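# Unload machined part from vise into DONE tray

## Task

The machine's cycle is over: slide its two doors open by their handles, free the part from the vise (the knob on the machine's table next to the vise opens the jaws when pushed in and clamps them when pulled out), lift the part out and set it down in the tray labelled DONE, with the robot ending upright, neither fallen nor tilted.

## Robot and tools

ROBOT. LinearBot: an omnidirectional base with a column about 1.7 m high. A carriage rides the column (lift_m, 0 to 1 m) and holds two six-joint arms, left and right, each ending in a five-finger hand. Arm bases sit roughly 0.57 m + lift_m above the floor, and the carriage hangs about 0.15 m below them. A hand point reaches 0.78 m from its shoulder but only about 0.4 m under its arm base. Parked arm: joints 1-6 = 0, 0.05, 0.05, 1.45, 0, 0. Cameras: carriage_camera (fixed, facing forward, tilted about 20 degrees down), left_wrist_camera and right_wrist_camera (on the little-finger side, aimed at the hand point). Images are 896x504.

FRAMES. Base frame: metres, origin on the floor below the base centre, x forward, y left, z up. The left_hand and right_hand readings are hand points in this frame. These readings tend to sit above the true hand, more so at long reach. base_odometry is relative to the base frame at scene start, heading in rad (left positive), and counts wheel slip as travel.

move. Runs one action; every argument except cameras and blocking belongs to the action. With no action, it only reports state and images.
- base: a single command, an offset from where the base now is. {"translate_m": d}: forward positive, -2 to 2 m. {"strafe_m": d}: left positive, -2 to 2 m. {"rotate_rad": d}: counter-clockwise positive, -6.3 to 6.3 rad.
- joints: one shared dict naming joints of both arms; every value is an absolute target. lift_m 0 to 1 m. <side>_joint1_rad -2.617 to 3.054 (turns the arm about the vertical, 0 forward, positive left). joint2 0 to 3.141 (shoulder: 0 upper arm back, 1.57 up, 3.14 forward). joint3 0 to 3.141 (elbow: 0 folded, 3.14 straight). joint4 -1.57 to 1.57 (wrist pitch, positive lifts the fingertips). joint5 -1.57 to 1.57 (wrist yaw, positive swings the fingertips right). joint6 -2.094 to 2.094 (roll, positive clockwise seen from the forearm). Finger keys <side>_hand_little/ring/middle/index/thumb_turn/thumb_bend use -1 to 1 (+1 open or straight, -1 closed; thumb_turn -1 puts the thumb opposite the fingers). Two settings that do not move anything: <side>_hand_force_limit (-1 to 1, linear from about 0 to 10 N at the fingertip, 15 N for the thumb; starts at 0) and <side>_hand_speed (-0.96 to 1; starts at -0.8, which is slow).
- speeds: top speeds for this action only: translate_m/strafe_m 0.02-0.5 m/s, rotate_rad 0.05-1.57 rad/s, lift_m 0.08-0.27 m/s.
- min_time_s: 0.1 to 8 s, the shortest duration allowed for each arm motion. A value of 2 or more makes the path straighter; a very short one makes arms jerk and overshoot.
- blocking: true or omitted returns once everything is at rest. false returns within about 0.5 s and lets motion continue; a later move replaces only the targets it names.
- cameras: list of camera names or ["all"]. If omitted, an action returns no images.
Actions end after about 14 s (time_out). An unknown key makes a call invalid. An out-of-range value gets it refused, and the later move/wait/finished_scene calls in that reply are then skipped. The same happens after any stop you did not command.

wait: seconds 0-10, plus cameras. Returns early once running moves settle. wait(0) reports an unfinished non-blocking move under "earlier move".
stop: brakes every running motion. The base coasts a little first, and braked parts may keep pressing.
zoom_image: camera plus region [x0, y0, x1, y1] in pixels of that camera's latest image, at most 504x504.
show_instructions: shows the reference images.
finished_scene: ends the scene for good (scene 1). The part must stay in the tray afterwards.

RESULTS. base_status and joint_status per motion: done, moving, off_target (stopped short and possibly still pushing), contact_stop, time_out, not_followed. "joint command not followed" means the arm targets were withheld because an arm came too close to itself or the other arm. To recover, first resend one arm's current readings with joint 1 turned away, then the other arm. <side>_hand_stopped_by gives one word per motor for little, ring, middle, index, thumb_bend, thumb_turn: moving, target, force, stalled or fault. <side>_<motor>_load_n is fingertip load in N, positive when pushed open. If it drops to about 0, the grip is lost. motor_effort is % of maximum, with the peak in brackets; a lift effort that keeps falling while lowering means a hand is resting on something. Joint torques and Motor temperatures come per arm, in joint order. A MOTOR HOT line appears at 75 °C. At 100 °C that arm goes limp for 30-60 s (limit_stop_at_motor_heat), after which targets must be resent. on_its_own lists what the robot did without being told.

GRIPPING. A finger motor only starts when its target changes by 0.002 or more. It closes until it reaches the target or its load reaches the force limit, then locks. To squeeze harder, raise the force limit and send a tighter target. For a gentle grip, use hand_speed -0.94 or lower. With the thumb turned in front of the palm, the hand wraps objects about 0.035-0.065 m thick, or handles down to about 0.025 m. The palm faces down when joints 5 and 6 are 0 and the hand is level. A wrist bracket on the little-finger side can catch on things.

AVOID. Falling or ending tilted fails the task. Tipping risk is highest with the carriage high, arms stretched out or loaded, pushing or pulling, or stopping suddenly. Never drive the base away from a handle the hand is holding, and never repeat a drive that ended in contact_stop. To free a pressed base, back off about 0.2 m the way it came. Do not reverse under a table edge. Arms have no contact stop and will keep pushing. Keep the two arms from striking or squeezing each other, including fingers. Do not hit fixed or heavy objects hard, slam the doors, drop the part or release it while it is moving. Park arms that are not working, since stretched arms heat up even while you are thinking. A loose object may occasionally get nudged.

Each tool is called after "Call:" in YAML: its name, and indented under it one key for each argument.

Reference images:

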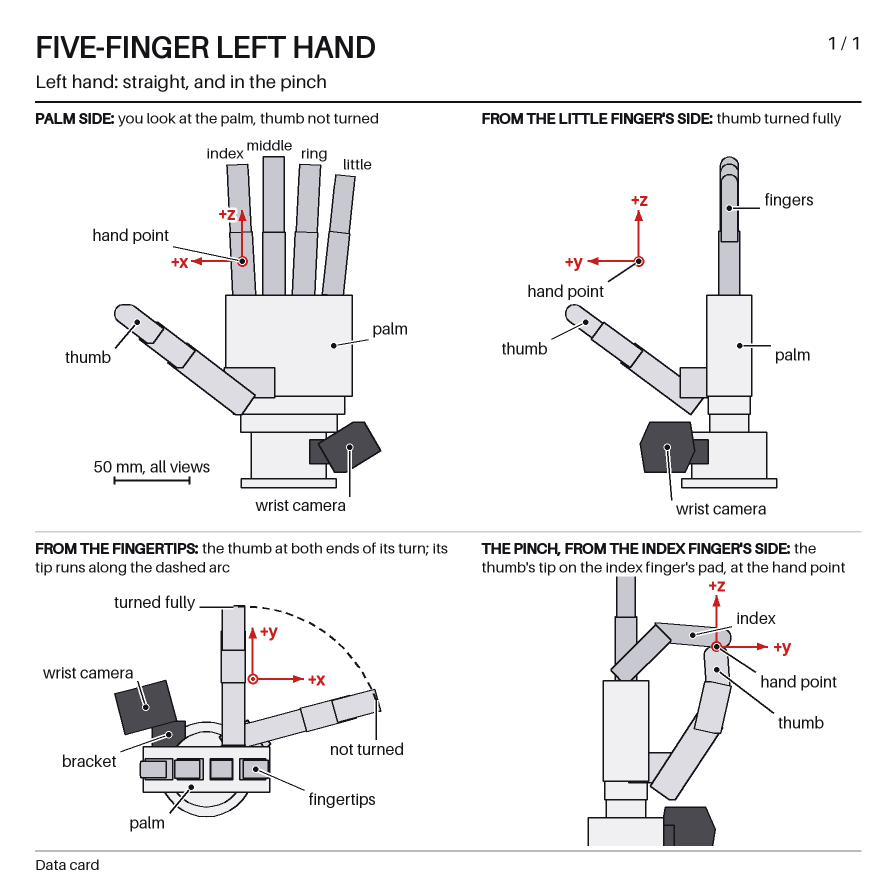

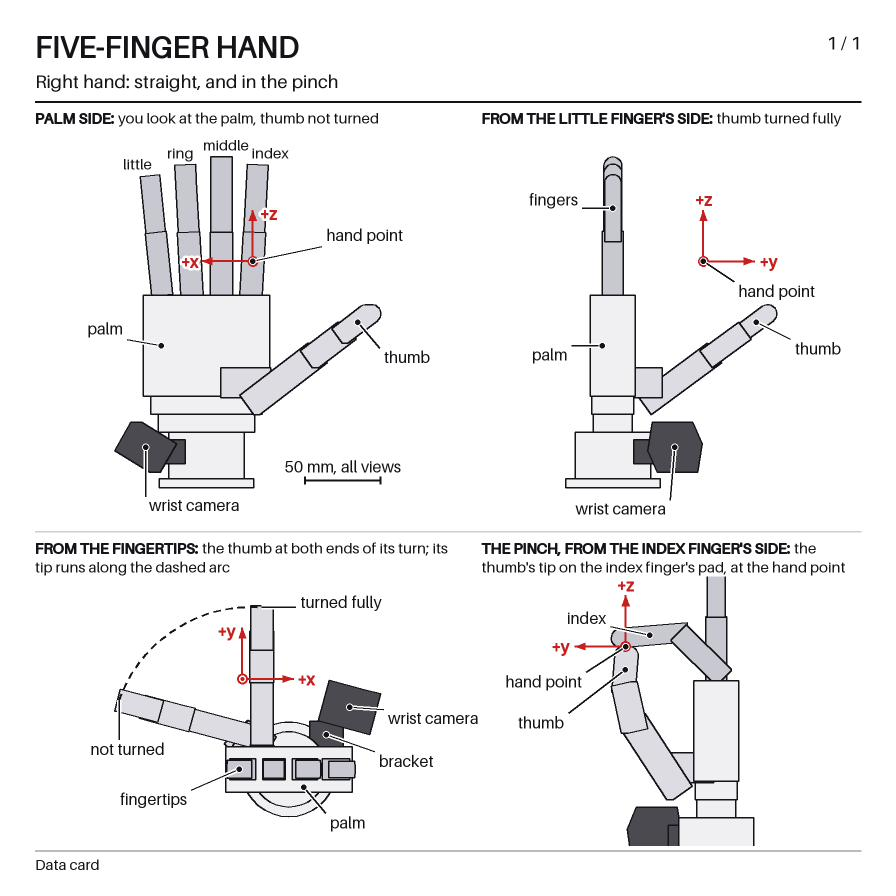

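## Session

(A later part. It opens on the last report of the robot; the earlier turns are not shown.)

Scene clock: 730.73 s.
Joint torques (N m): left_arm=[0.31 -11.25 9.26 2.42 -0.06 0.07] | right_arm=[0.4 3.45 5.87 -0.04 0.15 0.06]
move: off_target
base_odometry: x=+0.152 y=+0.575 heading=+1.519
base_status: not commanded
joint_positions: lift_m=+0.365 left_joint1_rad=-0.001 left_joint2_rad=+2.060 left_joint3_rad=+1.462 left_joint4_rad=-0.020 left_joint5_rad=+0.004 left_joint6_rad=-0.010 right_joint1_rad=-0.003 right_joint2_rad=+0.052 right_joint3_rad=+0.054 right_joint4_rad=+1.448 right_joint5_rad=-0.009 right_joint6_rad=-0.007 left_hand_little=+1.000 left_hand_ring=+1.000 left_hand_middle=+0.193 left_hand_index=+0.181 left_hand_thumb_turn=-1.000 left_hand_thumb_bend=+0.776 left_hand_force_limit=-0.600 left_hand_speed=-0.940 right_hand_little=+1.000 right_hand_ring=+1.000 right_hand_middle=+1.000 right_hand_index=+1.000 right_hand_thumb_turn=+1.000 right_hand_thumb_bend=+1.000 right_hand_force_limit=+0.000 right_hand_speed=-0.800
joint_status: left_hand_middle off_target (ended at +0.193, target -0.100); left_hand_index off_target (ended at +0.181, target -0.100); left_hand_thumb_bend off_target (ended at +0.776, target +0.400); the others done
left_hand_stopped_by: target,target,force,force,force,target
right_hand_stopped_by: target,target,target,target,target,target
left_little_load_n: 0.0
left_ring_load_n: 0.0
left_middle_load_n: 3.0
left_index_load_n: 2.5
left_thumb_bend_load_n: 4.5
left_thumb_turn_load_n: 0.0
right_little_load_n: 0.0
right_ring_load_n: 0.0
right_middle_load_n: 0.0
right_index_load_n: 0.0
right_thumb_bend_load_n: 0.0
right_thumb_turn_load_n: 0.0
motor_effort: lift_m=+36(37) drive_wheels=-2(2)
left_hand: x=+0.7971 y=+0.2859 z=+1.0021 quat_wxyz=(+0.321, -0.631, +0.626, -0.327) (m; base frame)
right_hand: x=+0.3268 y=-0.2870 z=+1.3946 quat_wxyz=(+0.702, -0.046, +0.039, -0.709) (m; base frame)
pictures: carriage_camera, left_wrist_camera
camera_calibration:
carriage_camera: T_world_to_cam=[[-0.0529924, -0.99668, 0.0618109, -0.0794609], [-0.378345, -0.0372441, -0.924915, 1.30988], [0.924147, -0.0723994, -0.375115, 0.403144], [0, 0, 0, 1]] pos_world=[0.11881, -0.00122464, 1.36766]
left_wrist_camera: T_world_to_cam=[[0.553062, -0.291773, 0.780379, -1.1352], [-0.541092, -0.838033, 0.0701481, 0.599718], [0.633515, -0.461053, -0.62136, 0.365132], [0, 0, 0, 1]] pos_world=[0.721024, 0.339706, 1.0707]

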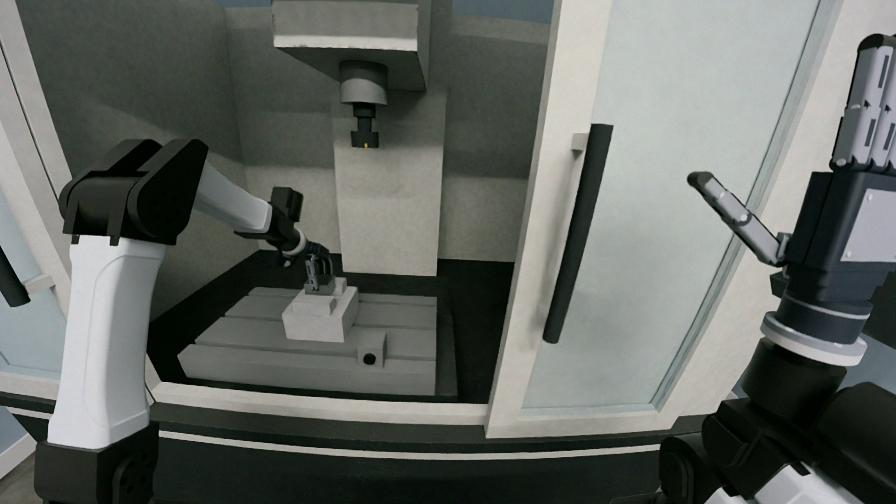

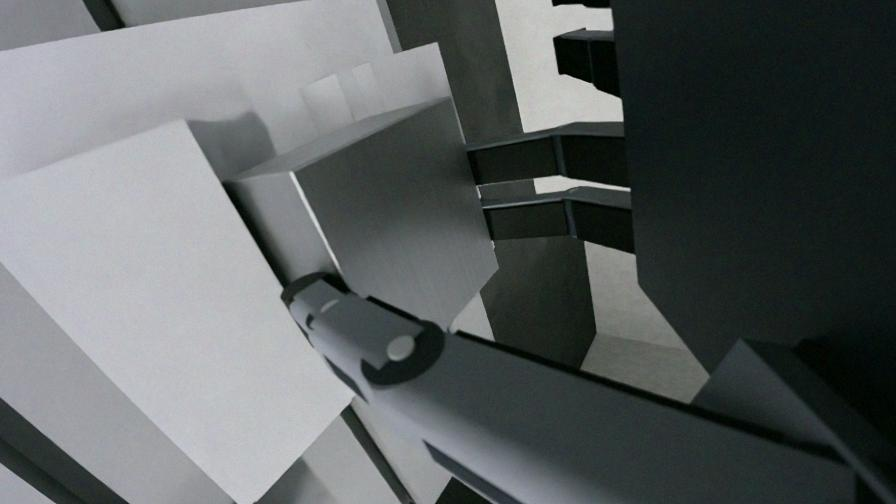

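Call:
move:
  joints: {"left_hand_force_limit": 0.2, "left_hand_index": -0.3, "left_hand_middle": -0.3, "left_hand_thumb_bend": 0.2}

Call:
move:
  joints: {"left_hand_force_limit": 0.6, "left_hand_index": -0.35, "left_hand_middle": -0.35, "left_hand_thumb_bend": 0.1}

Call:
move:
  joints: {"lift_m": 0.385}
  speeds: {"lift_m": 0.08}
  cameras: ["carriage_camera", "left_wrist_camera"]

Call:
zoom_image:
  camera: "carriage_camera"
  region: [290, 230, 370, 310]

Scene clock: 741.73 s.
Joint torques (N m): left_arm=[0.29 -11.26 9.28 2.41 -0.07 0.07] | right_arm=[0.43 3.45 5.87 -0.04 0.16 0.06]
move: off_target
base_odometry: x=+0.152 y=+0.575 heading=+1.519
base_status: not commanded
joint_positions: lift_m=+0.365 left_joint1_rad=-0.001 left_joint2_rad=+2.060 left_joint3_rad=+1.462 left_joint4_rad=-0.019 left_joint5_rad=+0.004 left_joint6_rad=-0.010 right_joint1_rad=-0.003 right_joint2_rad=+0.052 right_joint3_rad=+0.054 right_joint4_rad=+1.448 right_joint5_rad=-0.009 right_joint6_rad=-0.007 left_hand_little=+1.000 left_hand_ring=+1.000 left_hand_middle=+0.184 left_hand_index=+0.167 left_hand_thumb_turn=-1.000 left_hand_thumb_bend=+0.775 left_hand_force_limit=+0.200 left_hand_speed=-0.940 right_hand_little=+1.000 right_hand_ring=+1.000 right_hand_middle=+1.000 right_hand_index=+1.000 right_hand_thumb_turn=+1.000 right_hand_thumb_bend=+1.000 right_hand_force_limit=+0.000 right_hand_speed=-0.800
joint_status: left_hand_middle off_target (ended at +0.184, target -0.300); left_hand_index off_target (ended at +0.167, target -0.300); left_hand_thumb_bend off_target (ended at +0.775, target +0.200); the others done
left_hand_stopped_by: target,target,force,force,force,target
right_hand_stopped_by: target,target,target,target,target,target
left_little_load_n: 0.0
left_ring_load_n: 0.0
left_middle_load_n: 5.0
left_index_load_n: 6.5
left_thumb_bend_load_n: 9.0
left_thumb_turn_load_n: -0.5
right_little_load_n: 0.0
right_ring_load_n: 0.0
right_middle_load_n: -0.5
right_index_load_n: -0.5
right_thumb_bend_load_n: 0.0
right_thumb_turn_load_n: 0.0
motor_effort: lift_m=+36(37) drive_wheels=+2(2)
left_hand: x=+0.7972 y=+0.2859 z=+1.0022 quat_wxyz=(+0.321, -0.630, +0.626, -0.328) (m; base frame)
right_hand: x=+0.3268 y=-0.2870 z=+1.3946 quat_wxyz=(+0.702, -0.046, +0.039, -0.709) (m; base frame)
pictures: none

Scene clock: 742.37 s.
Joint torques (N m): left_arm=[0.31 -11.22 9.26 2.38 -0.07 0.07] | right_arm=[0.42 3.47 5.87 -0.04 0.16 0.06]
move: off_target
base_odometry: x=+0.152 y=+0.575 heading=+1.519
base_status: not commanded
joint_positions: lift_m=+0.365 left_joint1_rad=-0.001 left_joint2_rad=+2.060 left_joint3_rad=+1.462 left_joint4_rad=-0.017 left_joint5_rad=+0.004 left_joint6_rad=-0.010 right_joint1_rad=-0.003 right_joint2_rad=+0.052 right_joint3_rad=+0.054 right_joint4_rad=+1.448 right_joint5_rad=-0.009 right_joint6_rad=-0.007 left_hand_little=+1.000 left_hand_ring=+1.000 left_hand_middle=+0.170 left_hand_index=+0.158 left_hand_thumb_turn=-1.000 left_hand_thumb_bend=+0.778 left_hand_force_limit=+0.600 left_hand_speed=-0.940 right_hand_little=+1.000 right_hand_ring=+1.000 right_hand_middle=+1.000 right_hand_index=+1.000 right_hand_thumb_turn=+1.000 right_hand_thumb_bend=+1.000 right_hand_force_limit=+0.000 right_hand_speed=-0.800
joint_status: left_hand_middle off_target (ended at +0.170, target -0.350); left_hand_index off_target (ended at +0.158, target -0.350); left_hand_thumb_bend off_target (ended at +0.778, target +0.100); the others done
left_hand_stopped_by: target,target,force,force,force,target
right_hand_stopped_by: target,target,target,target,target,target
left_little_load_n: 0.0
left_ring_load_n: -0.5
left_middle_load_n: 9.5
left_index_load_n: 6.5
left_thumb_bend_load_n: 12.5
left_thumb_turn_load_n: 0.0
right_little_load_n: 0.0
right_ring_load_n: 0.0
right_middle_load_n: 0.0
right_index_load_n: 0.0
right_thumb_bend_load_n: 0.0
right_thumb_turn_load_n: 0.0
motor_effort: lift_m=+36(37) drive_wheels=+2(2)
left_hand: x=+0.7977 y=+0.2859 z=+1.0026 quat_wxyz=(+0.322, -0.630, +0.626, -0.328) (m; base frame)
right_hand: x=+0.3268 y=-0.2870 z=+1.3946 quat_wxyz=(+0.702, -0.046, +0.039, -0.709) (m; base frame)
pictures: none

Scene clock: 743.00 s.
Joint torques (N m): left_arm=[0.28 -13.12 9.2 2.44 -0.06 0.05] | right_arm=[0.43 3.47 5.93 -0.04 0.16 0.06]
move: done
base_odometry: x=+0.152 y=+0.575 heading=+1.519
base_status: not commanded
joint_positions: lift_m=+0.385 left_joint1_rad=-0.001 left_joint2_rad=+2.082 left_joint3_rad=+1.462 left_joint4_rad=-0.026 left_joint5_rad=+0.004 left_joint6_rad=-0.008 right_joint1_rad=-0.003 right_joint2_rad=+0.052 right_joint3_rad=+0.054 right_joint4_rad=+1.448 right_joint5_rad=-0.009 right_joint6_rad=-0.007 left_hand_little=+1.000 left_hand_ring=+1.000 left_hand_middle=+0.170 left_hand_index=+0.158 left_hand_thumb_turn=-1.000 left_hand_thumb_bend=+0.778 left_hand_force_limit=+0.600 left_hand_speed=-0.940 right_hand_little=+1.000 right_hand_ring=+1.000 right_hand_middle=+1.000 right_hand_index=+1.000 right_hand_thumb_turn=+1.000 right_hand_thumb_bend=+1.000 right_hand_force_limit=+0.000 right_hand_speed=-0.800
joint_status: all done
left_hand_stopped_by: target,target,force,force,force,target
right_hand_stopped_by: target,target,target,target,target,target
left_little_load_n: 0.0
left_ring_load_n: 0.0
left_middle_load_n: 11.5
left_index_load_n: 6.5
left_thumb_bend_load_n: 13.5
left_thumb_turn_load_n: 1.0
right_little_load_n: 0.0
right_ring_load_n: 0.0
right_middle_load_n: 0.0
right_index_load_n: 0.0
right_thumb_bend_load_n: 0.0
right_thumb_turn_load_n: 0.0
motor_effort: lift_m=+42(49) drive_wheels=-3(3)
left_hand: x=+0.7945 y=+0.2861 z=+1.0087 quat_wxyz=(+0.313, -0.634, +0.631, -0.318) (m; base frame)
right_hand: x=+0.3268 y=-0.2870 z=+1.4141 quat_wxyz=(+0.702, -0.046, +0.039, -0.709) (m; base frame)
pictures: carriage_camera, left_wrist_camera
camera_calibration:
carriage_camera: T_world_to_cam=[[-0.0529924, -0.99668, 0.0618109, -0.0806662], [-0.378345, -0.0372441, -0.924915, 1.32791], [0.924147, -0.0723994, -0.375115, 0.410458], [0, 0, 0, 1]] pos_world=[0.11881, -0.00122464, 1.38716]
left_wrist_camera: T_world_to_cam=[[0.573614, -0.293965, 0.76456, -1.13869], [-0.539933, -0.837602, 0.0830377, 0.583946], [0.615987, -0.460442, -0.639182, 0.402724], [0, 0, 0, 1]] pos_world=[0.72039, 0.33981, 1.07952]

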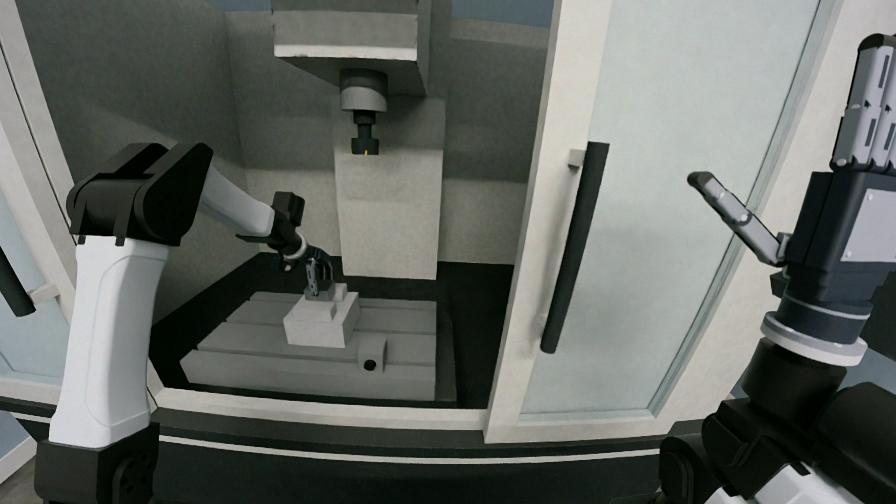

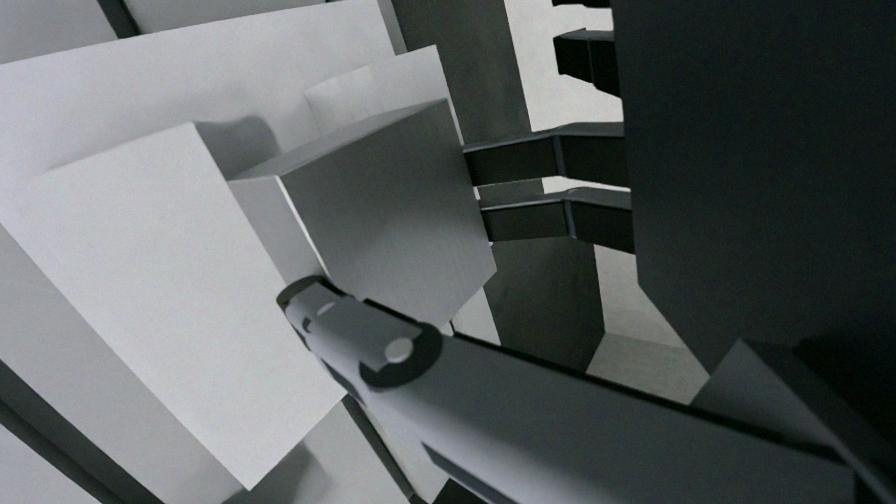

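Scaled by 6.300 from the camera's 896x504 image, which has a finer 1280x720 frame.

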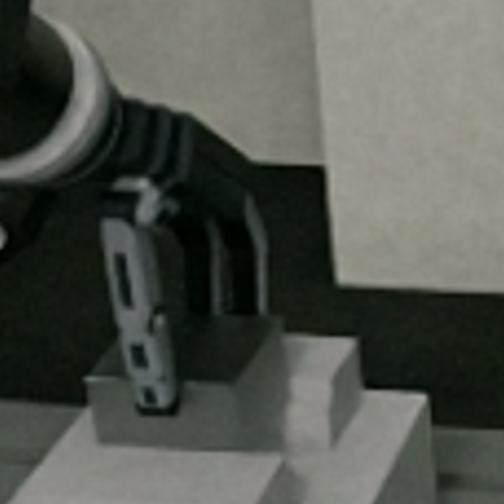

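Call:
move:
  joints: {"lift_m": 0.42}
  speeds: {"lift_m": 0.08}
  cameras: ["carriage_camera", "left_wrist_camera"]

Call:
zoom_image:
  camera: "carriage_camera"
  region: [290, 230, 370, 330]

Scene clock: 752.23 s.
Joint torques (N m): left_arm=[0.34 -13.78 9.14 2.8 -0.06 0.03] | right_arm=[0.42 3.45 5.86 -0.05 0.15 0.06]
Motor temperatures (°C): left_arm=[29 48 44 35 29 30] | right_arm=[31 33 41 35 30 26]
move: done
base_odometry: x=+0.152 y=+0.575 heading=+1.519
base_status: not commanded
joint_positions: lift_m=+0.420 left_joint1_rad=-0.001 left_joint2_rad=+2.089 left_joint3_rad=+1.462 left_joint4_rad=-0.058 left_joint5_rad=+0.004 left_joint6_rad=-0.006 right_joint1_rad=-0.003 right_joint2_rad=+0.052 right_joint3_rad=+0.054 right_joint4_rad=+1.448 right_joint5_rad=-0.009 right_joint6_rad=-0.007 left_hand_little=+1.000 left_hand_ring=+1.000 left_hand_middle=+0.170 left_hand_index=+0.158 left_hand_thumb_turn=-1.000 left_hand_thumb_bend=+0.779 left_hand_force_limit=+0.600 left_hand_speed=-0.940 right_hand_little=+1.000 right_hand_ring=+1.000 right_hand_middle=+1.000 right_hand_index=+1.000 right_hand_thumb_turn=+1.000 right_hand_thumb_bend=+1.000 right_hand_force_limit=+0.000 right_hand_speed=-0.800
joint_status: all done
left_hand_stopped_by: target,target,force,force,force,target
right_hand_stopped_by: target,target,target,target,target,target
left_little_load_n: 0.0
left_ring_load_n: 0.0
left_middle_load_n: 11.5
left_index_load_n: 5.5
left_thumb_bend_load_n: 14.0
left_thumb_turn_load_n: 1.0
right_little_load_n: 0.5
right_ring_load_n: 0.0
right_middle_load_n: 0.5
right_index_load_n: 0.0
right_thumb_bend_load_n: 0.0
right_thumb_turn_load_n: 0.0
motor_effort: lift_m=+41(50) drive_wheels=-2(3)
left_hand: x=+0.7869 y=+0.2863 z=+1.0340 quat_wxyz=(+0.300, -0.640, +0.638, -0.305) (m; base frame)
right_hand: x=+0.3268 y=-0.2870 z=+1.4492 quat_wxyz=(+0.702, -0.046, +0.039, -0.709) (m; base frame)
pictures: carriage_camera, left_wrist_camera
camera_calibration:
carriage_camera: T_world_to_cam=[[-0.0529924, -0.99668, 0.0618109, -0.0828296], [-0.378345, -0.0372441, -0.924915, 1.36028], [0.924147, -0.0723994, -0.375115, 0.423587], [0, 0, 0, 1]] pos_world=[0.11881, -0.00122464, 1.42216]
left_wrist_camera: T_world_to_cam=[[0.603884, -0.295434, 0.740299, -1.15189], [-0.536652, -0.837424, 0.103569, 0.554026], [0.589346, -0.459826, -0.664252, 0.470319], [0, 0, 0, 1]] pos_world=[0.715745, 0.339912, 1.10777]

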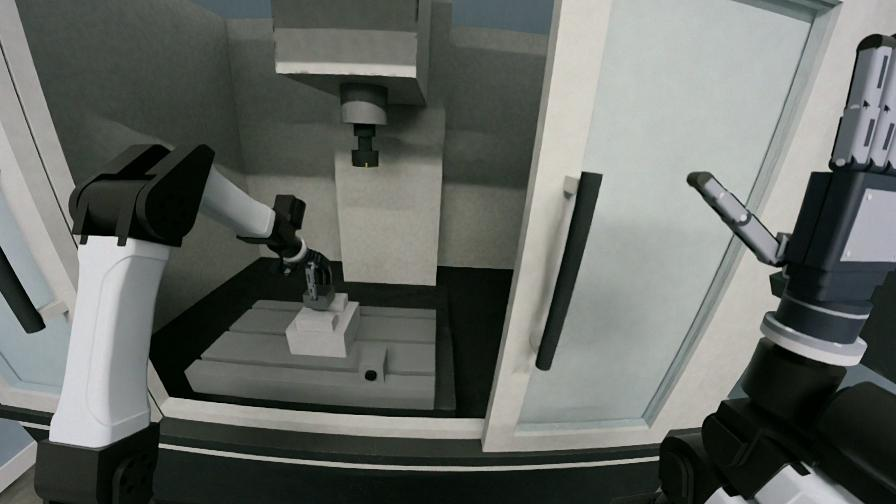

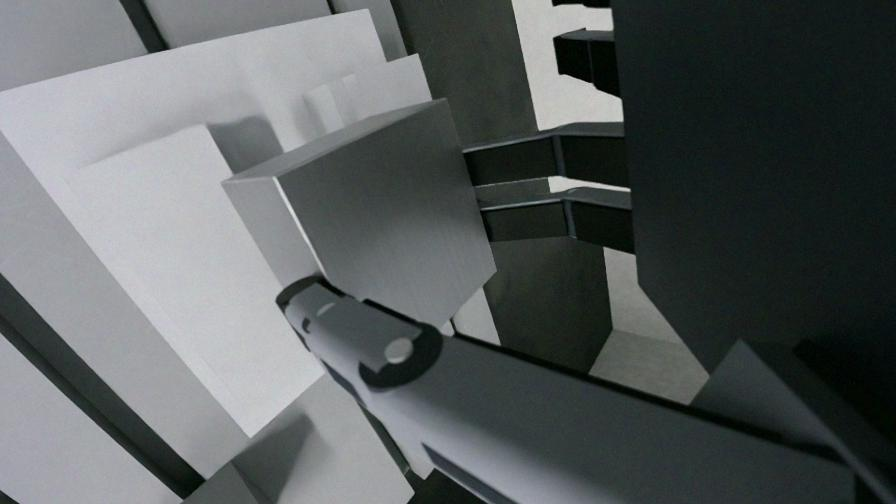

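Scaled by 5.040 from the camera's 896x504 image, which has a finer 1280x720 frame.

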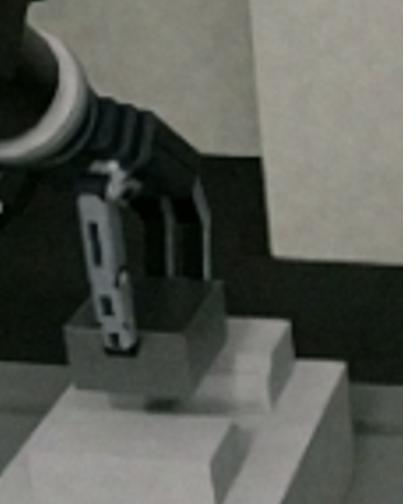

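Call:
move:
  joints: {"lift_m": 0.52}
  speeds: {"lift_m": 0.1}

Call:
move:
  base: {"translate_m": -0.4}
  speeds: {"translate_m": 0.15}
  cameras: ["carriage_camera", "left_wrist_camera"]

Scene clock: 764.27 s.
Joint torques (N m): left_arm=[0.29 -13.78 9.11 2.86 -0.05 0.03] | right_arm=[0.43 3.47 5.87 -0.03 0.16 0.06]
move: done
base_odometry: x=+0.152 y=+0.575 heading=+1.519
base_status: not commanded
joint_positions: lift_m=+0.520 left_joint1_rad=-0.001 left_joint2_rad=+2.089 left_joint3_rad=+1.462 left_joint4_rad=-0.064 left_joint5_rad=+0.004 left_joint6_rad=-0.006 right_joint1_rad=-0.003 right_joint2_rad=+0.052 right_joint3_rad=+0.054 right_joint4_rad=+1.449 right_joint5_rad=-0.009 right_joint6_rad=-0.007 left_hand_little=+1.000 left_hand_ring=+1.000 left_hand_middle=+0.170 left_hand_index=+0.158 left_hand_thumb_turn=-1.000 left_hand_thumb_bend=+0.779 left_hand_force_limit=+0.600 left_hand_speed=-0.940 right_hand_little=+1.000 right_hand_ring=+1.000 right_hand_middle=+1.000 right_hand_index=+1.000 right_hand_thumb_turn=+1.000 right_hand_thumb_bend=+1.000 right_hand_force_limit=+0.000 right_hand_speed=-0.800
joint_status: all done
left_hand_stopped_by: target,target,force,force,force,target
right_hand_stopped_by: target,target,target,target,target,target
left_little_load_n: 0.0
left_ring_load_n: 0.0
left_middle_load_n: 11.0
left_index_load_n: 6.0
left_thumb_bend_load_n: 14.5
left_thumb_turn_load_n: 1.0
right_little_load_n: 0.0
right_ring_load_n: 0.0
right_middle_load_n: 0.0
right_index_load_n: 0.0
right_thumb_bend_load_n: 0.0
right_thumb_turn_load_n: 0.0
motor_effort: lift_m=+41(50) drive_wheels=+2(3)
left_hand: x=+0.7858 y=+0.2863 z=+1.1331 quat_wxyz=(+0.299, -0.641, +0.639, -0.303) (m; base frame)
right_hand: x=+0.3266 y=-0.2870 z=+1.5493 quat_wxyz=(+0.702, -0.046, +0.039, -0.709) (m; base frame)
pictures: none

Scene clock: 767.93 s.
Joint torques (N m): left_arm=[0.29 -13.81 9.11 2.85 -0.06 0.02] | right_arm=[0.4 3.45 5.87 -0.05 0.15 0.06]
move: done
base_odometry: x=+0.132 y=+0.175 heading=+1.519
base_status: done
joint_positions: lift_m=+0.520 left_joint1_rad=-0.001 left_joint2_rad=+2.089 left_joint3_rad=+1.462 left_joint4_rad=-0.064 left_joint5_rad=+0.004 left_joint6_rad=-0.005 right_joint1_rad=-0.003 right_joint2_rad=+0.052 right_joint3_rad=+0.054 right_joint4_rad=+1.449 right_joint5_rad=-0.009 right_joint6_rad=-0.007 left_hand_little=+1.000 left_hand_ring=+1.000 left_hand_middle=+0.170 left_hand_index=+0.158 left_hand_thumb_turn=-1.000 left_hand_thumb_bend=+0.779 left_hand_force_limit=+0.600 left_hand_speed=-0.940 right_hand_little=+1.000 right_hand_ring=+1.000 right_hand_middle=+1.000 right_hand_index=+1.000 right_hand_thumb_turn=+1.000 right_hand_thumb_bend=+1.000 right_hand_force_limit=+0.000 right_hand_speed=-0.800
joint_status: not commanded
left_hand_stopped_by: target,target,force,force,force,target
right_hand_stopped_by: target,target,target,target,target,target
left_little_load_n: 0.0
left_ring_load_n: 0.0
left_middle_load_n: 11.0
left_index_load_n: 5.5
left_thumb_bend_load_n: 14.0
left_thumb_turn_load_n: 1.0
right_little_load_n: 0.0
right_ring_load_n: 0.0
right_middle_load_n: 0.0
right_index_load_n: 0.0
right_thumb_bend_load_n: 0.0
right_thumb_turn_load_n: 0.0
motor_effort: lift_m=+41(41) drive_wheels=+0(11)
left_hand: x=+0.7858 y=+0.2864 z=+1.1331 quat_wxyz=(+0.299, -0.641, +0.639, -0.303) (m; base frame)
right_hand: x=+0.3264 y=-0.2869 z=+1.5494 quat_wxyz=(+0.702, -0.046, +0.039, -0.709) (m; base frame)
pictures: carriage_camera, left_wrist_camera
camera_calibration:
carriage_camera: T_world_to_cam=[[-0.0529924, -0.99668, 0.0618109, -0.0890168], [-0.378345, -0.0372441, -0.924915, 1.45287], [0.924147, -0.0723994, -0.375115, 0.461136], [0, 0, 0, 1]] pos_world=[0.11881, -0.00122464, 1.52226]
left_wrist_camera: T_world_to_cam=[[0.60768, -0.296168, 0.736892, -1.22345], [-0.536514, -0.837214, 0.105949, 0.540382], [0.585558, -0.459736, -0.667656, 0.543667], [0, 0, 0, 1]] pos_world=[0.715038, 0.340013, 1.20728]

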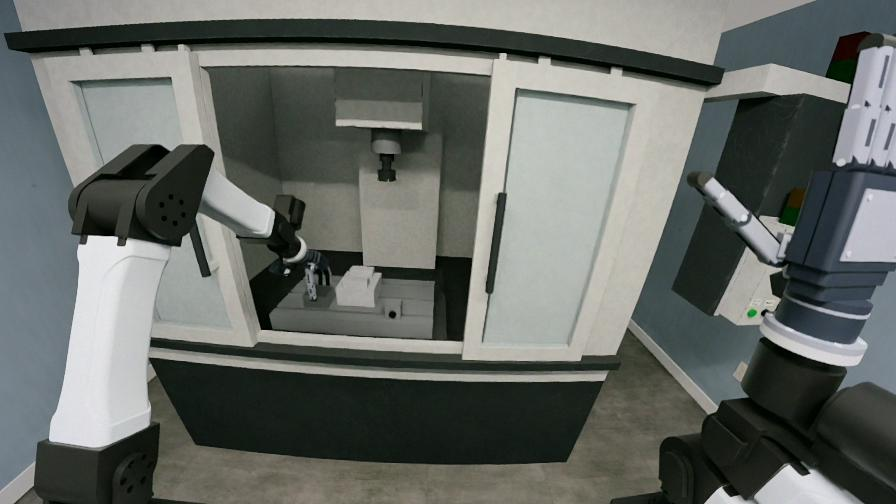

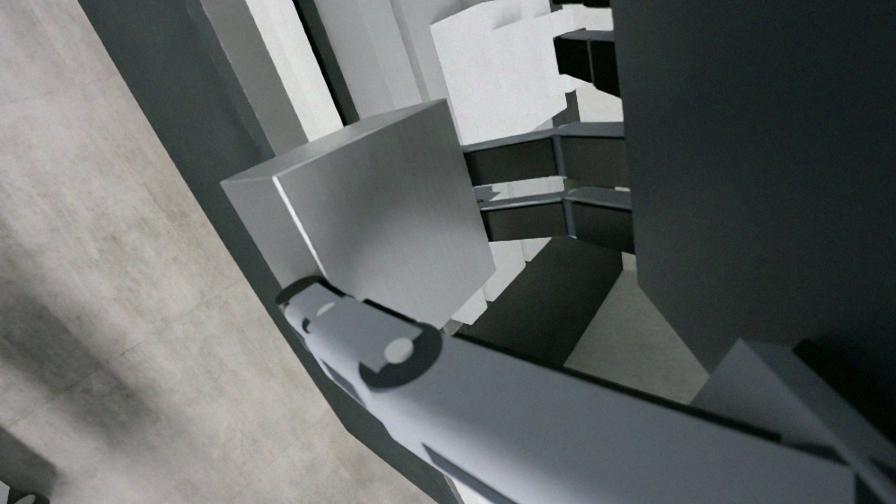

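Call:
move:
  joints: {"left_joint1_rad": 0, "left_joint2_rad": 0.9, "left_joint3_rad": 0.3, "left_joint4_rad": 0.0}
  min_time_s: 4

Call:
move:
  base: {"rotate_rad": -1.6}
  speeds: {"rotate_rad": 0.5}
  cameras: ["carriage_camera", "left_wrist_camera"]

Scene clock: 782.93 s.
Joint torques (N m): left_arm=[0.32 -3.77 7.49 2.86 -0.06 0.03] | right_arm=[0.43 3.47 5.87 -0.07 0.15 0.06]
move: off_target
base_odometry: x=+0.132 y=+0.175 heading=+1.519
base_status: not commanded
joint_positions: lift_m=+0.520 left_joint1_rad=-0.001 left_joint2_rad=+0.925 left_joint3_rad=+0.291 left_joint4_rad=-0.064 left_joint5_rad=+0.004 left_joint6_rad=-0.005 right_joint1_rad=-0.003 right_joint2_rad=+0.052 right_joint3_rad=+0.054 right_joint4_rad=+1.449 right_joint5_rad=-0.009 right_joint6_rad=-0.007 left_hand_little=+1.000 left_hand_ring=+1.000 left_hand_middle=+0.170 left_hand_index=+0.158 left_hand_thumb_turn=-1.000 left_hand_thumb_bend=+0.779 left_hand_force_limit=+0.600 left_hand_speed=-0.940 right_hand_little=+1.000 right_hand_ring=+1.000 right_hand_middle=+1.000 right_hand_index=+1.000 right_hand_thumb_turn=+1.000 right_hand_thumb_bend=+1.000 right_hand_force_limit=+0.000 right_hand_speed=-0.800
joint_status: left_joint4_rad off_target (ended at -0.065, target +0.000); the others done
left_hand_stopped_by: target,target,force,force,force,target
right_hand_stopped_by: target,target,target,target,target,target
left_little_load_n: 0.0
left_ring_load_n: 0.0
left_middle_load_n: 11.5
left_index_load_n: 5.5
left_thumb_bend_load_n: 14.5
left_thumb_turn_load_n: 0.5
right_little_load_n: 0.0
right_ring_load_n: 0.0
right_middle_load_n: 0.0
right_index_load_n: 0.0
right_thumb_bend_load_n: 0.0
right_thumb_turn_load_n: 0.0
motor_effort: lift_m=+41(41) drive_wheels=+0(0)
left_hand: x=+0.4940 y=+0.2867 z=+1.1121 quat_wxyz=(+0.297, -0.642, +0.640, -0.301) (m; base frame)
right_hand: x=+0.3264 y=-0.2869 z=+1.5494 quat_wxyz=(+0.702, -0.046, +0.039, -0.709) (m; base frame)
pictures: none

Scene clock: 787.07 s.
Joint torques (N m): left_arm=[0.29 -3.59 7.47 2.87 -0.04 0.01] | right_arm=[0.42 3.47 5.87 -0.07 0.16 0.06]
move: done
base_odometry: x=+0.132 y=+0.175 heading=-0.080
base_status: done
joint_positions: lift_m=+0.520 left_joint1_rad=-0.001 left_joint2_rad=+0.923 left_joint3_rad=+0.291 left_joint4_rad=-0.065 left_joint5_rad=+0.002 left_joint6_rad=-0.004 right_joint1_rad=-0.003 right_joint2_rad=+0.052 right_joint3_rad=+0.054 right_joint4_rad=+1.449 right_joint5_rad=-0.009 right_joint6_rad=-0.007 left_hand_little=+1.000 left_hand_ring=+1.000 left_hand_middle=+0.170 left_hand_index=+0.158 left_hand_thumb_turn=-1.000 left_hand_thumb_bend=+0.779 left_hand_force_limit=+0.600 left_hand_speed=-0.940 right_hand_little=+1.000 right_hand_ring=+1.000 right_hand_middle=+1.000 right_hand_index=+1.000 right_hand_thumb_turn=+1.000 right_hand_thumb_bend=+1.000 right_hand_force_limit=+0.000 right_hand_speed=-0.800
joint_status: not commanded
left_hand_stopped_by: target,target,force,force,force,target
right_hand_stopped_by: target,target,target,target,target,target
left_little_load_n: 0.0
left_ring_load_n: 0.0
left_middle_load_n: 11.0
left_index_load_n: 6.0
left_thumb_bend_load_n: 14.0
left_thumb_turn_load_n: 1.0
right_little_load_n: 0.0
right_ring_load_n: 0.0
right_middle_load_n: 0.0
right_index_load_n: 0.0
right_thumb_bend_load_n: 0.0
right_thumb_turn_load_n: 0.0
motor_effort: lift_m=+41(41) drive_wheels=+3(14)
left_hand: x=+0.4941 y=+0.2871 z=+1.1124 quat_wxyz=(+0.298, -0.641, +0.640, -0.301) (m; base frame)
right_hand: x=+0.3264 y=-0.2869 z=+1.5494 quat_wxyz=(+0.702, -0.046, +0.039, -0.709) (m; base frame)
pictures: carriage_camera, left_wrist_camera
camera_calibration:
carriage_camera: T_world_to_cam=[[-0.0529924, -0.99668, 0.0618109, -0.0890168], [-0.378345, -0.0372441, -0.924915, 1.45287], [0.924147, -0.0723994, -0.375115, 0.461136], [0, 0, 0, 1]] pos_world=[0.11881, -0.00122464, 1.52226]
left_wrist_camera: T_world_to_cam=[[0.611759, -0.297634, 0.732915, -1.0279], [-0.535547, -0.837722, 0.106821, 0.385382], [0.582186, -0.457859, -0.671881, 0.706789], [0, 0, 0, 1]] pos_world=[0.423734, 0.340515, 1.18707]

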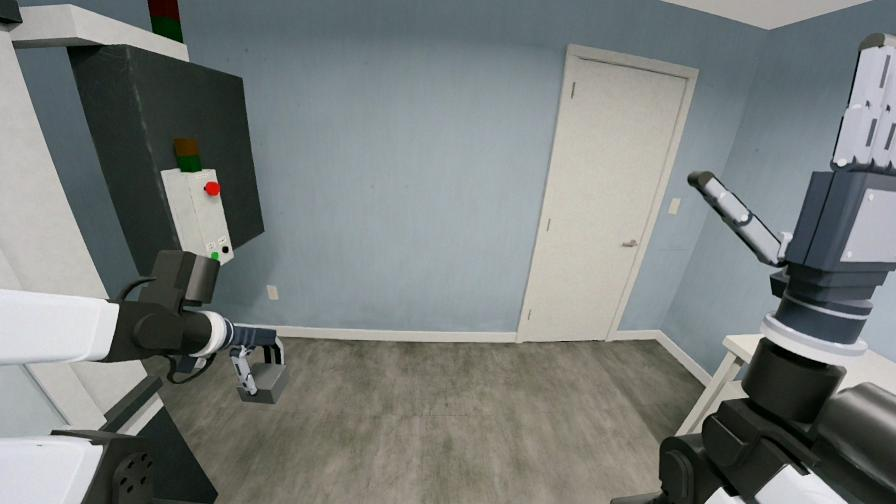

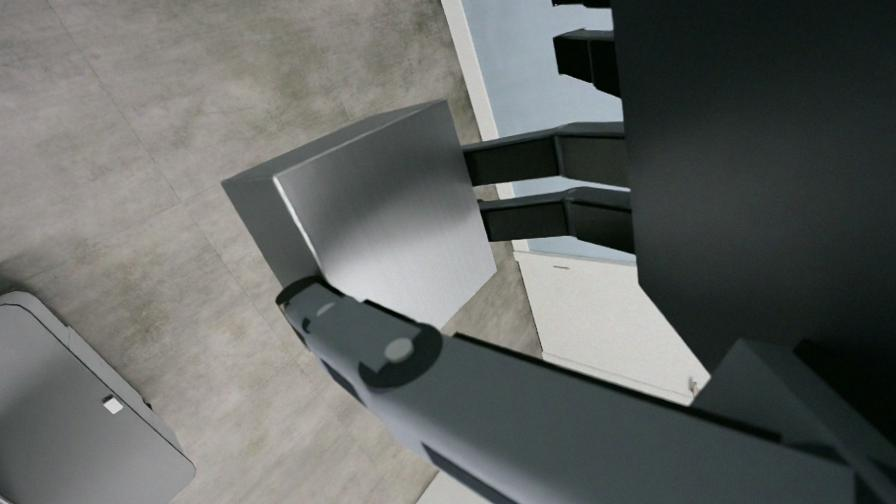

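Call:
move:
  base: {"rotate_rad": -0.9}
  speeds: {"rotate_rad": 0.5}
  cameras: ["carriage_camera"]

Scene clock: 798.27 s.
Joint torques (N m): left_arm=[0.29 -3.62 7.49 2.87 -0.03 0.01] | right_arm=[0.42 3.45 5.87 -0.06 0.15 0.06]
Motor temperatures (°C): left_arm=[29 43 45 39 29 30] | right_arm=[31 33 41 34 29 26]
move: done
base_odometry: x=+0.132 y=+0.175 heading=-0.980
base_status: done
joint_positions: lift_m=+0.520 left_joint1_rad=-0.001 left_joint2_rad=+0.923 left_joint3_rad=+0.291 left_joint4_rad=-0.065 left_joint5_rad=+0.000 left_joint6_rad=-0.003 right_joint1_rad=-0.003 right_joint2_rad=+0.052 right_joint3_rad=+0.054 right_joint4_rad=+1.449 right_joint5_rad=-0.009 right_joint6_rad=-0.007 left_hand_little=+1.000 left_hand_ring=+1.000 left_hand_middle=+0.170 left_hand_index=+0.158 left_hand_thumb_turn=-1.000 left_hand_thumb_bend=+0.779 left_hand_force_limit=+0.600 left_hand_speed=-0.940 right_hand_little=+1.000 right_hand_ring=+1.000 right_hand_middle=+1.000 right_hand_index=+1.000 right_hand_thumb_turn=+1.000 right_hand_thumb_bend=+1.000 right_hand_force_limit=+0.000 right_hand_speed=-0.800
joint_status: not commanded
left_hand_stopped_by: target,target,force,force,force,target
right_hand_stopped_by: target,target,target,target,target,target
left_little_load_n: -0.5
left_ring_load_n: 0.0
left_middle_load_n: 11.5
left_index_load_n: 6.0
left_thumb_bend_load_n: 14.0
left_thumb_turn_load_n: 1.0
right_little_load_n: 0.0
right_ring_load_n: 0.0
right_middle_load_n: 0.0
right_index_load_n: 0.0
right_thumb_bend_load_n: 0.0
right_thumb_turn_load_n: 0.0
motor_effort: lift_m=+41(41) drive_wheels=+3(11)
left_hand: x=+0.4941 y=+0.2876 z=+1.1123 quat_wxyz=(+0.299, -0.641, +0.640, -0.300) (m; base frame)
right_hand: x=+0.3264 y=-0.2869 z=+1.5494 quat_wxyz=(+0.702, -0.046, +0.039, -0.709) (m; base frame)
pictures: carriage_camera
camera_calibration:
carriage_camera: T_world_to_cam=[[-0.0529924, -0.99668, 0.0618109, -0.0890168], [-0.378345, -0.0372441, -0.924915, 1.45287], [0.924147, -0.0723994, -0.375115, 0.461136], [0, 0, 0, 1]] pos_world=[0.11881, -0.00122464, 1.52226]

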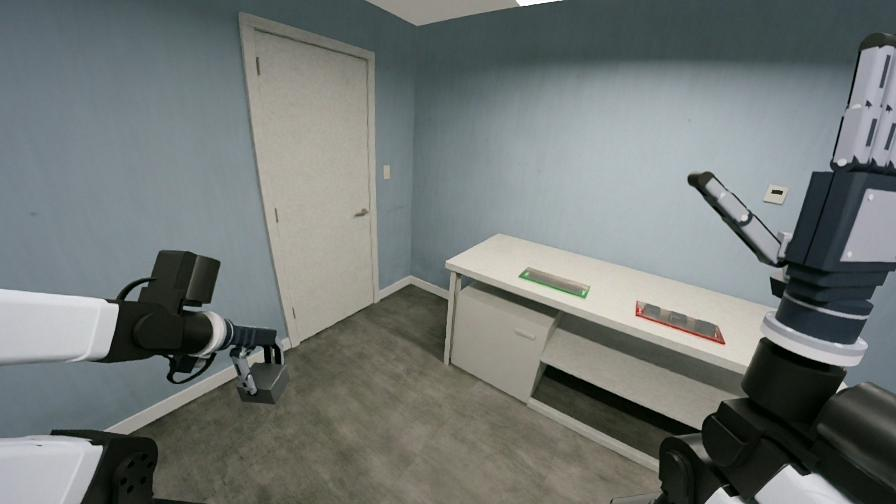

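Call:
move:
  base: {"rotate_rad": -0.65}
  speeds: {"rotate_rad": 0.5}

Call:
move:
  base: {"translate_m": 0.5}
  speeds: {"translate_m": 0.2}
  cameras: ["carriage_camera"]

Call:
zoom_image:
  camera: "carriage_camera"
  region: [200, 240, 600, 464]

Scene clock: 822.03 s.
Joint torques (N m): left_arm=[0.29 -3.59 7.49 2.87 -0.01 0] | right_arm=[0.42 3.45 5.87 -0.06 0.15 0.06]
move: done
base_odometry: x=+0.132 y=+0.175 heading=-1.630
base_status: done
joint_positions: lift_m=+0.520 left_joint1_rad=-0.001 left_joint2_rad=+0.923 left_joint3_rad=+0.291 left_joint4_rad=-0.065 left_joint5_rad=-0.001 left_joint6_rad=-0.003 right_joint1_rad=-0.003 right_joint2_rad=+0.052 right_joint3_rad=+0.054 right_joint4_rad=+1.449 right_joint5_rad=-0.009 right_joint6_rad=-0.007 left_hand_little=+1.000 left_hand_ring=+1.000 left_hand_middle=+0.170 left_hand_index=+0.158 left_hand_thumb_turn=-1.000 left_hand_thumb_bend=+0.779 left_hand_force_limit=+0.600 left_hand_speed=-0.940 right_hand_little=+1.000 right_hand_ring=+1.000 right_hand_middle=+1.000 right_hand_index=+1.000 right_hand_thumb_turn=+1.000 right_hand_thumb_bend=+1.000 right_hand_force_limit=+0.000 right_hand_speed=-0.800
joint_status: not commanded
left_hand_stopped_by: target,target,force,force,force,target
right_hand_stopped_by: target,target,target,target,target,target
left_little_load_n: 0.0
left_ring_load_n: 0.0
left_middle_load_n: 11.0
left_index_load_n: 6.0
left_thumb_bend_load_n: 14.0
left_thumb_turn_load_n: 1.0
right_little_load_n: 0.0
right_ring_load_n: 0.0
right_middle_load_n: 0.0
right_index_load_n: 0.0
right_thumb_bend_load_n: 0.0
right_thumb_turn_load_n: 0.0
motor_effort: lift_m=+41(41) drive_wheels=+3(11)
left_hand: x=+0.4942 y=+0.2879 z=+1.1124 quat_wxyz=(+0.299, -0.641, +0.640, -0.300) (m; base frame)
right_hand: x=+0.3264 y=-0.2869 z=+1.5494 quat_wxyz=(+0.702, -0.046, +0.039, -0.709) (m; base frame)
pictures: none

Scene clock: 825.73 s.
Joint torques (N m): left_arm=[0.25 -3.58 7.47 2.87 -0.01 0] | right_arm=[0.43 3.44 5.89 -0.04 0.15 0.06]
Motor temperatures (°C): left_arm=[29 38 45 40 29 30] | right_arm=[31 33 41 33 29 26]
move: done
base_odometry: x=+0.102 y=-0.324 heading=-1.631
base_status: done
joint_positions: lift_m=+0.520 left_joint1_rad=-0.001 left_joint2_rad=+0.923 left_joint3_rad=+0.291 left_joint4_rad=-0.065 left_joint5_rad=-0.001 left_joint6_rad=-0.003 right_joint1_rad=-0.003 right_joint2_rad=+0.052 right_joint3_rad=+0.054 right_joint4_rad=+1.449 right_joint5_rad=-0.009 right_joint6_rad=-0.007 left_hand_little=+1.000 left_hand_ring=+1.000 left_hand_middle=+0.170 left_hand_index=+0.158 left_hand_thumb_turn=-1.000 left_hand_thumb_bend=+0.779 left_hand_force_limit=+0.600 left_hand_speed=-0.940 right_hand_little=+1.000 right_hand_ring=+1.000 right_hand_middle=+1.000 right_hand_index=+1.000 right_hand_thumb_turn=+1.000 right_hand_thumb_bend=+1.000 right_hand_force_limit=+0.000 right_hand_speed=-0.800
joint_status: not commanded
left_hand_stopped_by: target,target,force,force,force,target
right_hand_stopped_by: target,target,target,target,target,target
left_little_load_n: 0.0
left_ring_load_n: 0.0
left_middle_load_n: 11.5
left_index_load_n: 5.5
left_thumb_bend_load_n: 14.0
left_thumb_turn_load_n: 1.0
right_little_load_n: 0.0
right_ring_load_n: 0.0
right_middle_load_n: 0.0
right_index_load_n: 0.0
right_thumb_bend_load_n: 0.0
right_thumb_turn_load_n: 0.5
motor_effort: lift_m=+41(41) drive_wheels=-5(14)
left_hand: x=+0.4942 y=+0.2879 z=+1.1124 quat_wxyz=(+0.299, -0.641, +0.640, -0.300) (m; base frame)
right_hand: x=+0.3265 y=-0.2869 z=+1.5493 quat_wxyz=(+0.702, -0.046, +0.039, -0.709) (m; base frame)
pictures: carriage_camera
camera_calibration:
carriage_camera: T_world_to_cam=[[-0.0529924, -0.99668, 0.0618109, -0.0890168], [-0.378345, -0.0372441, -0.924915, 1.45287], [0.924147, -0.0723994, -0.375115, 0.461136], [0, 0, 0, 1]] pos_world=[0.11881, -0.00122464, 1.52226]

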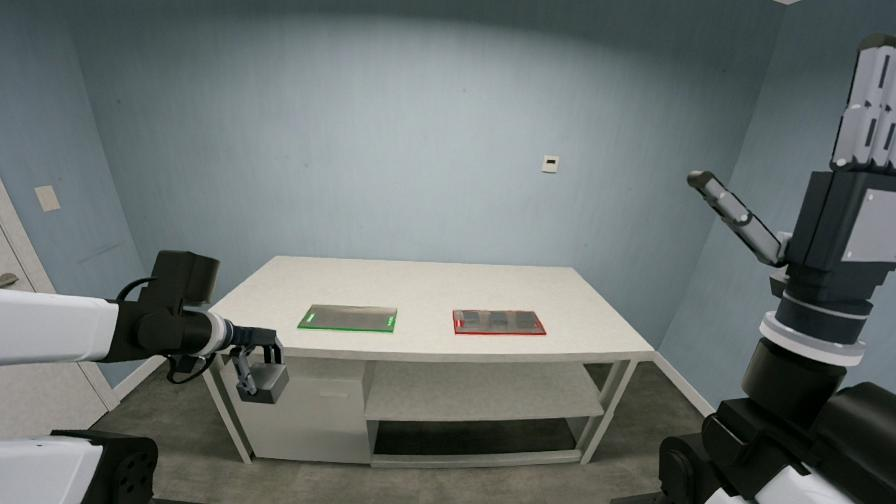

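Scaled by 1.260 from the camera's 896x504 image, which has a finer 1280x720 frame.

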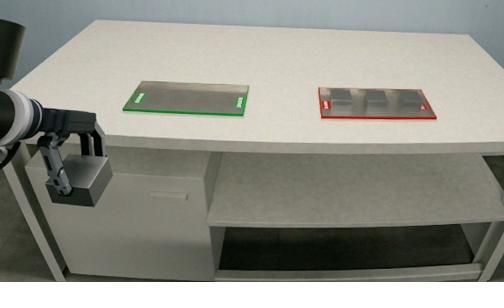

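Call:
zoom_image:
  camera: "carriage_camera"
  region: [210, 320, 310, 420]

Scaled by 5.040 from the camera's 896x504 image, which has a finer 1280x720 frame.

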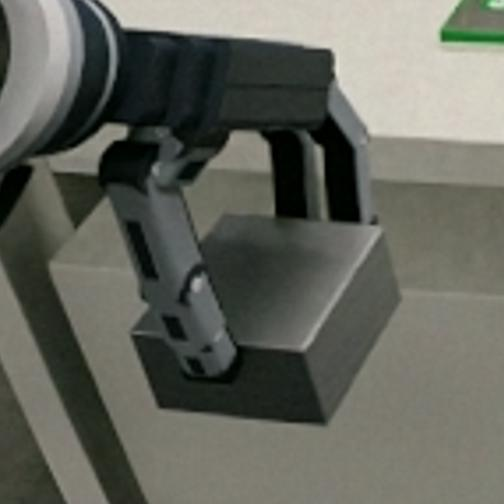

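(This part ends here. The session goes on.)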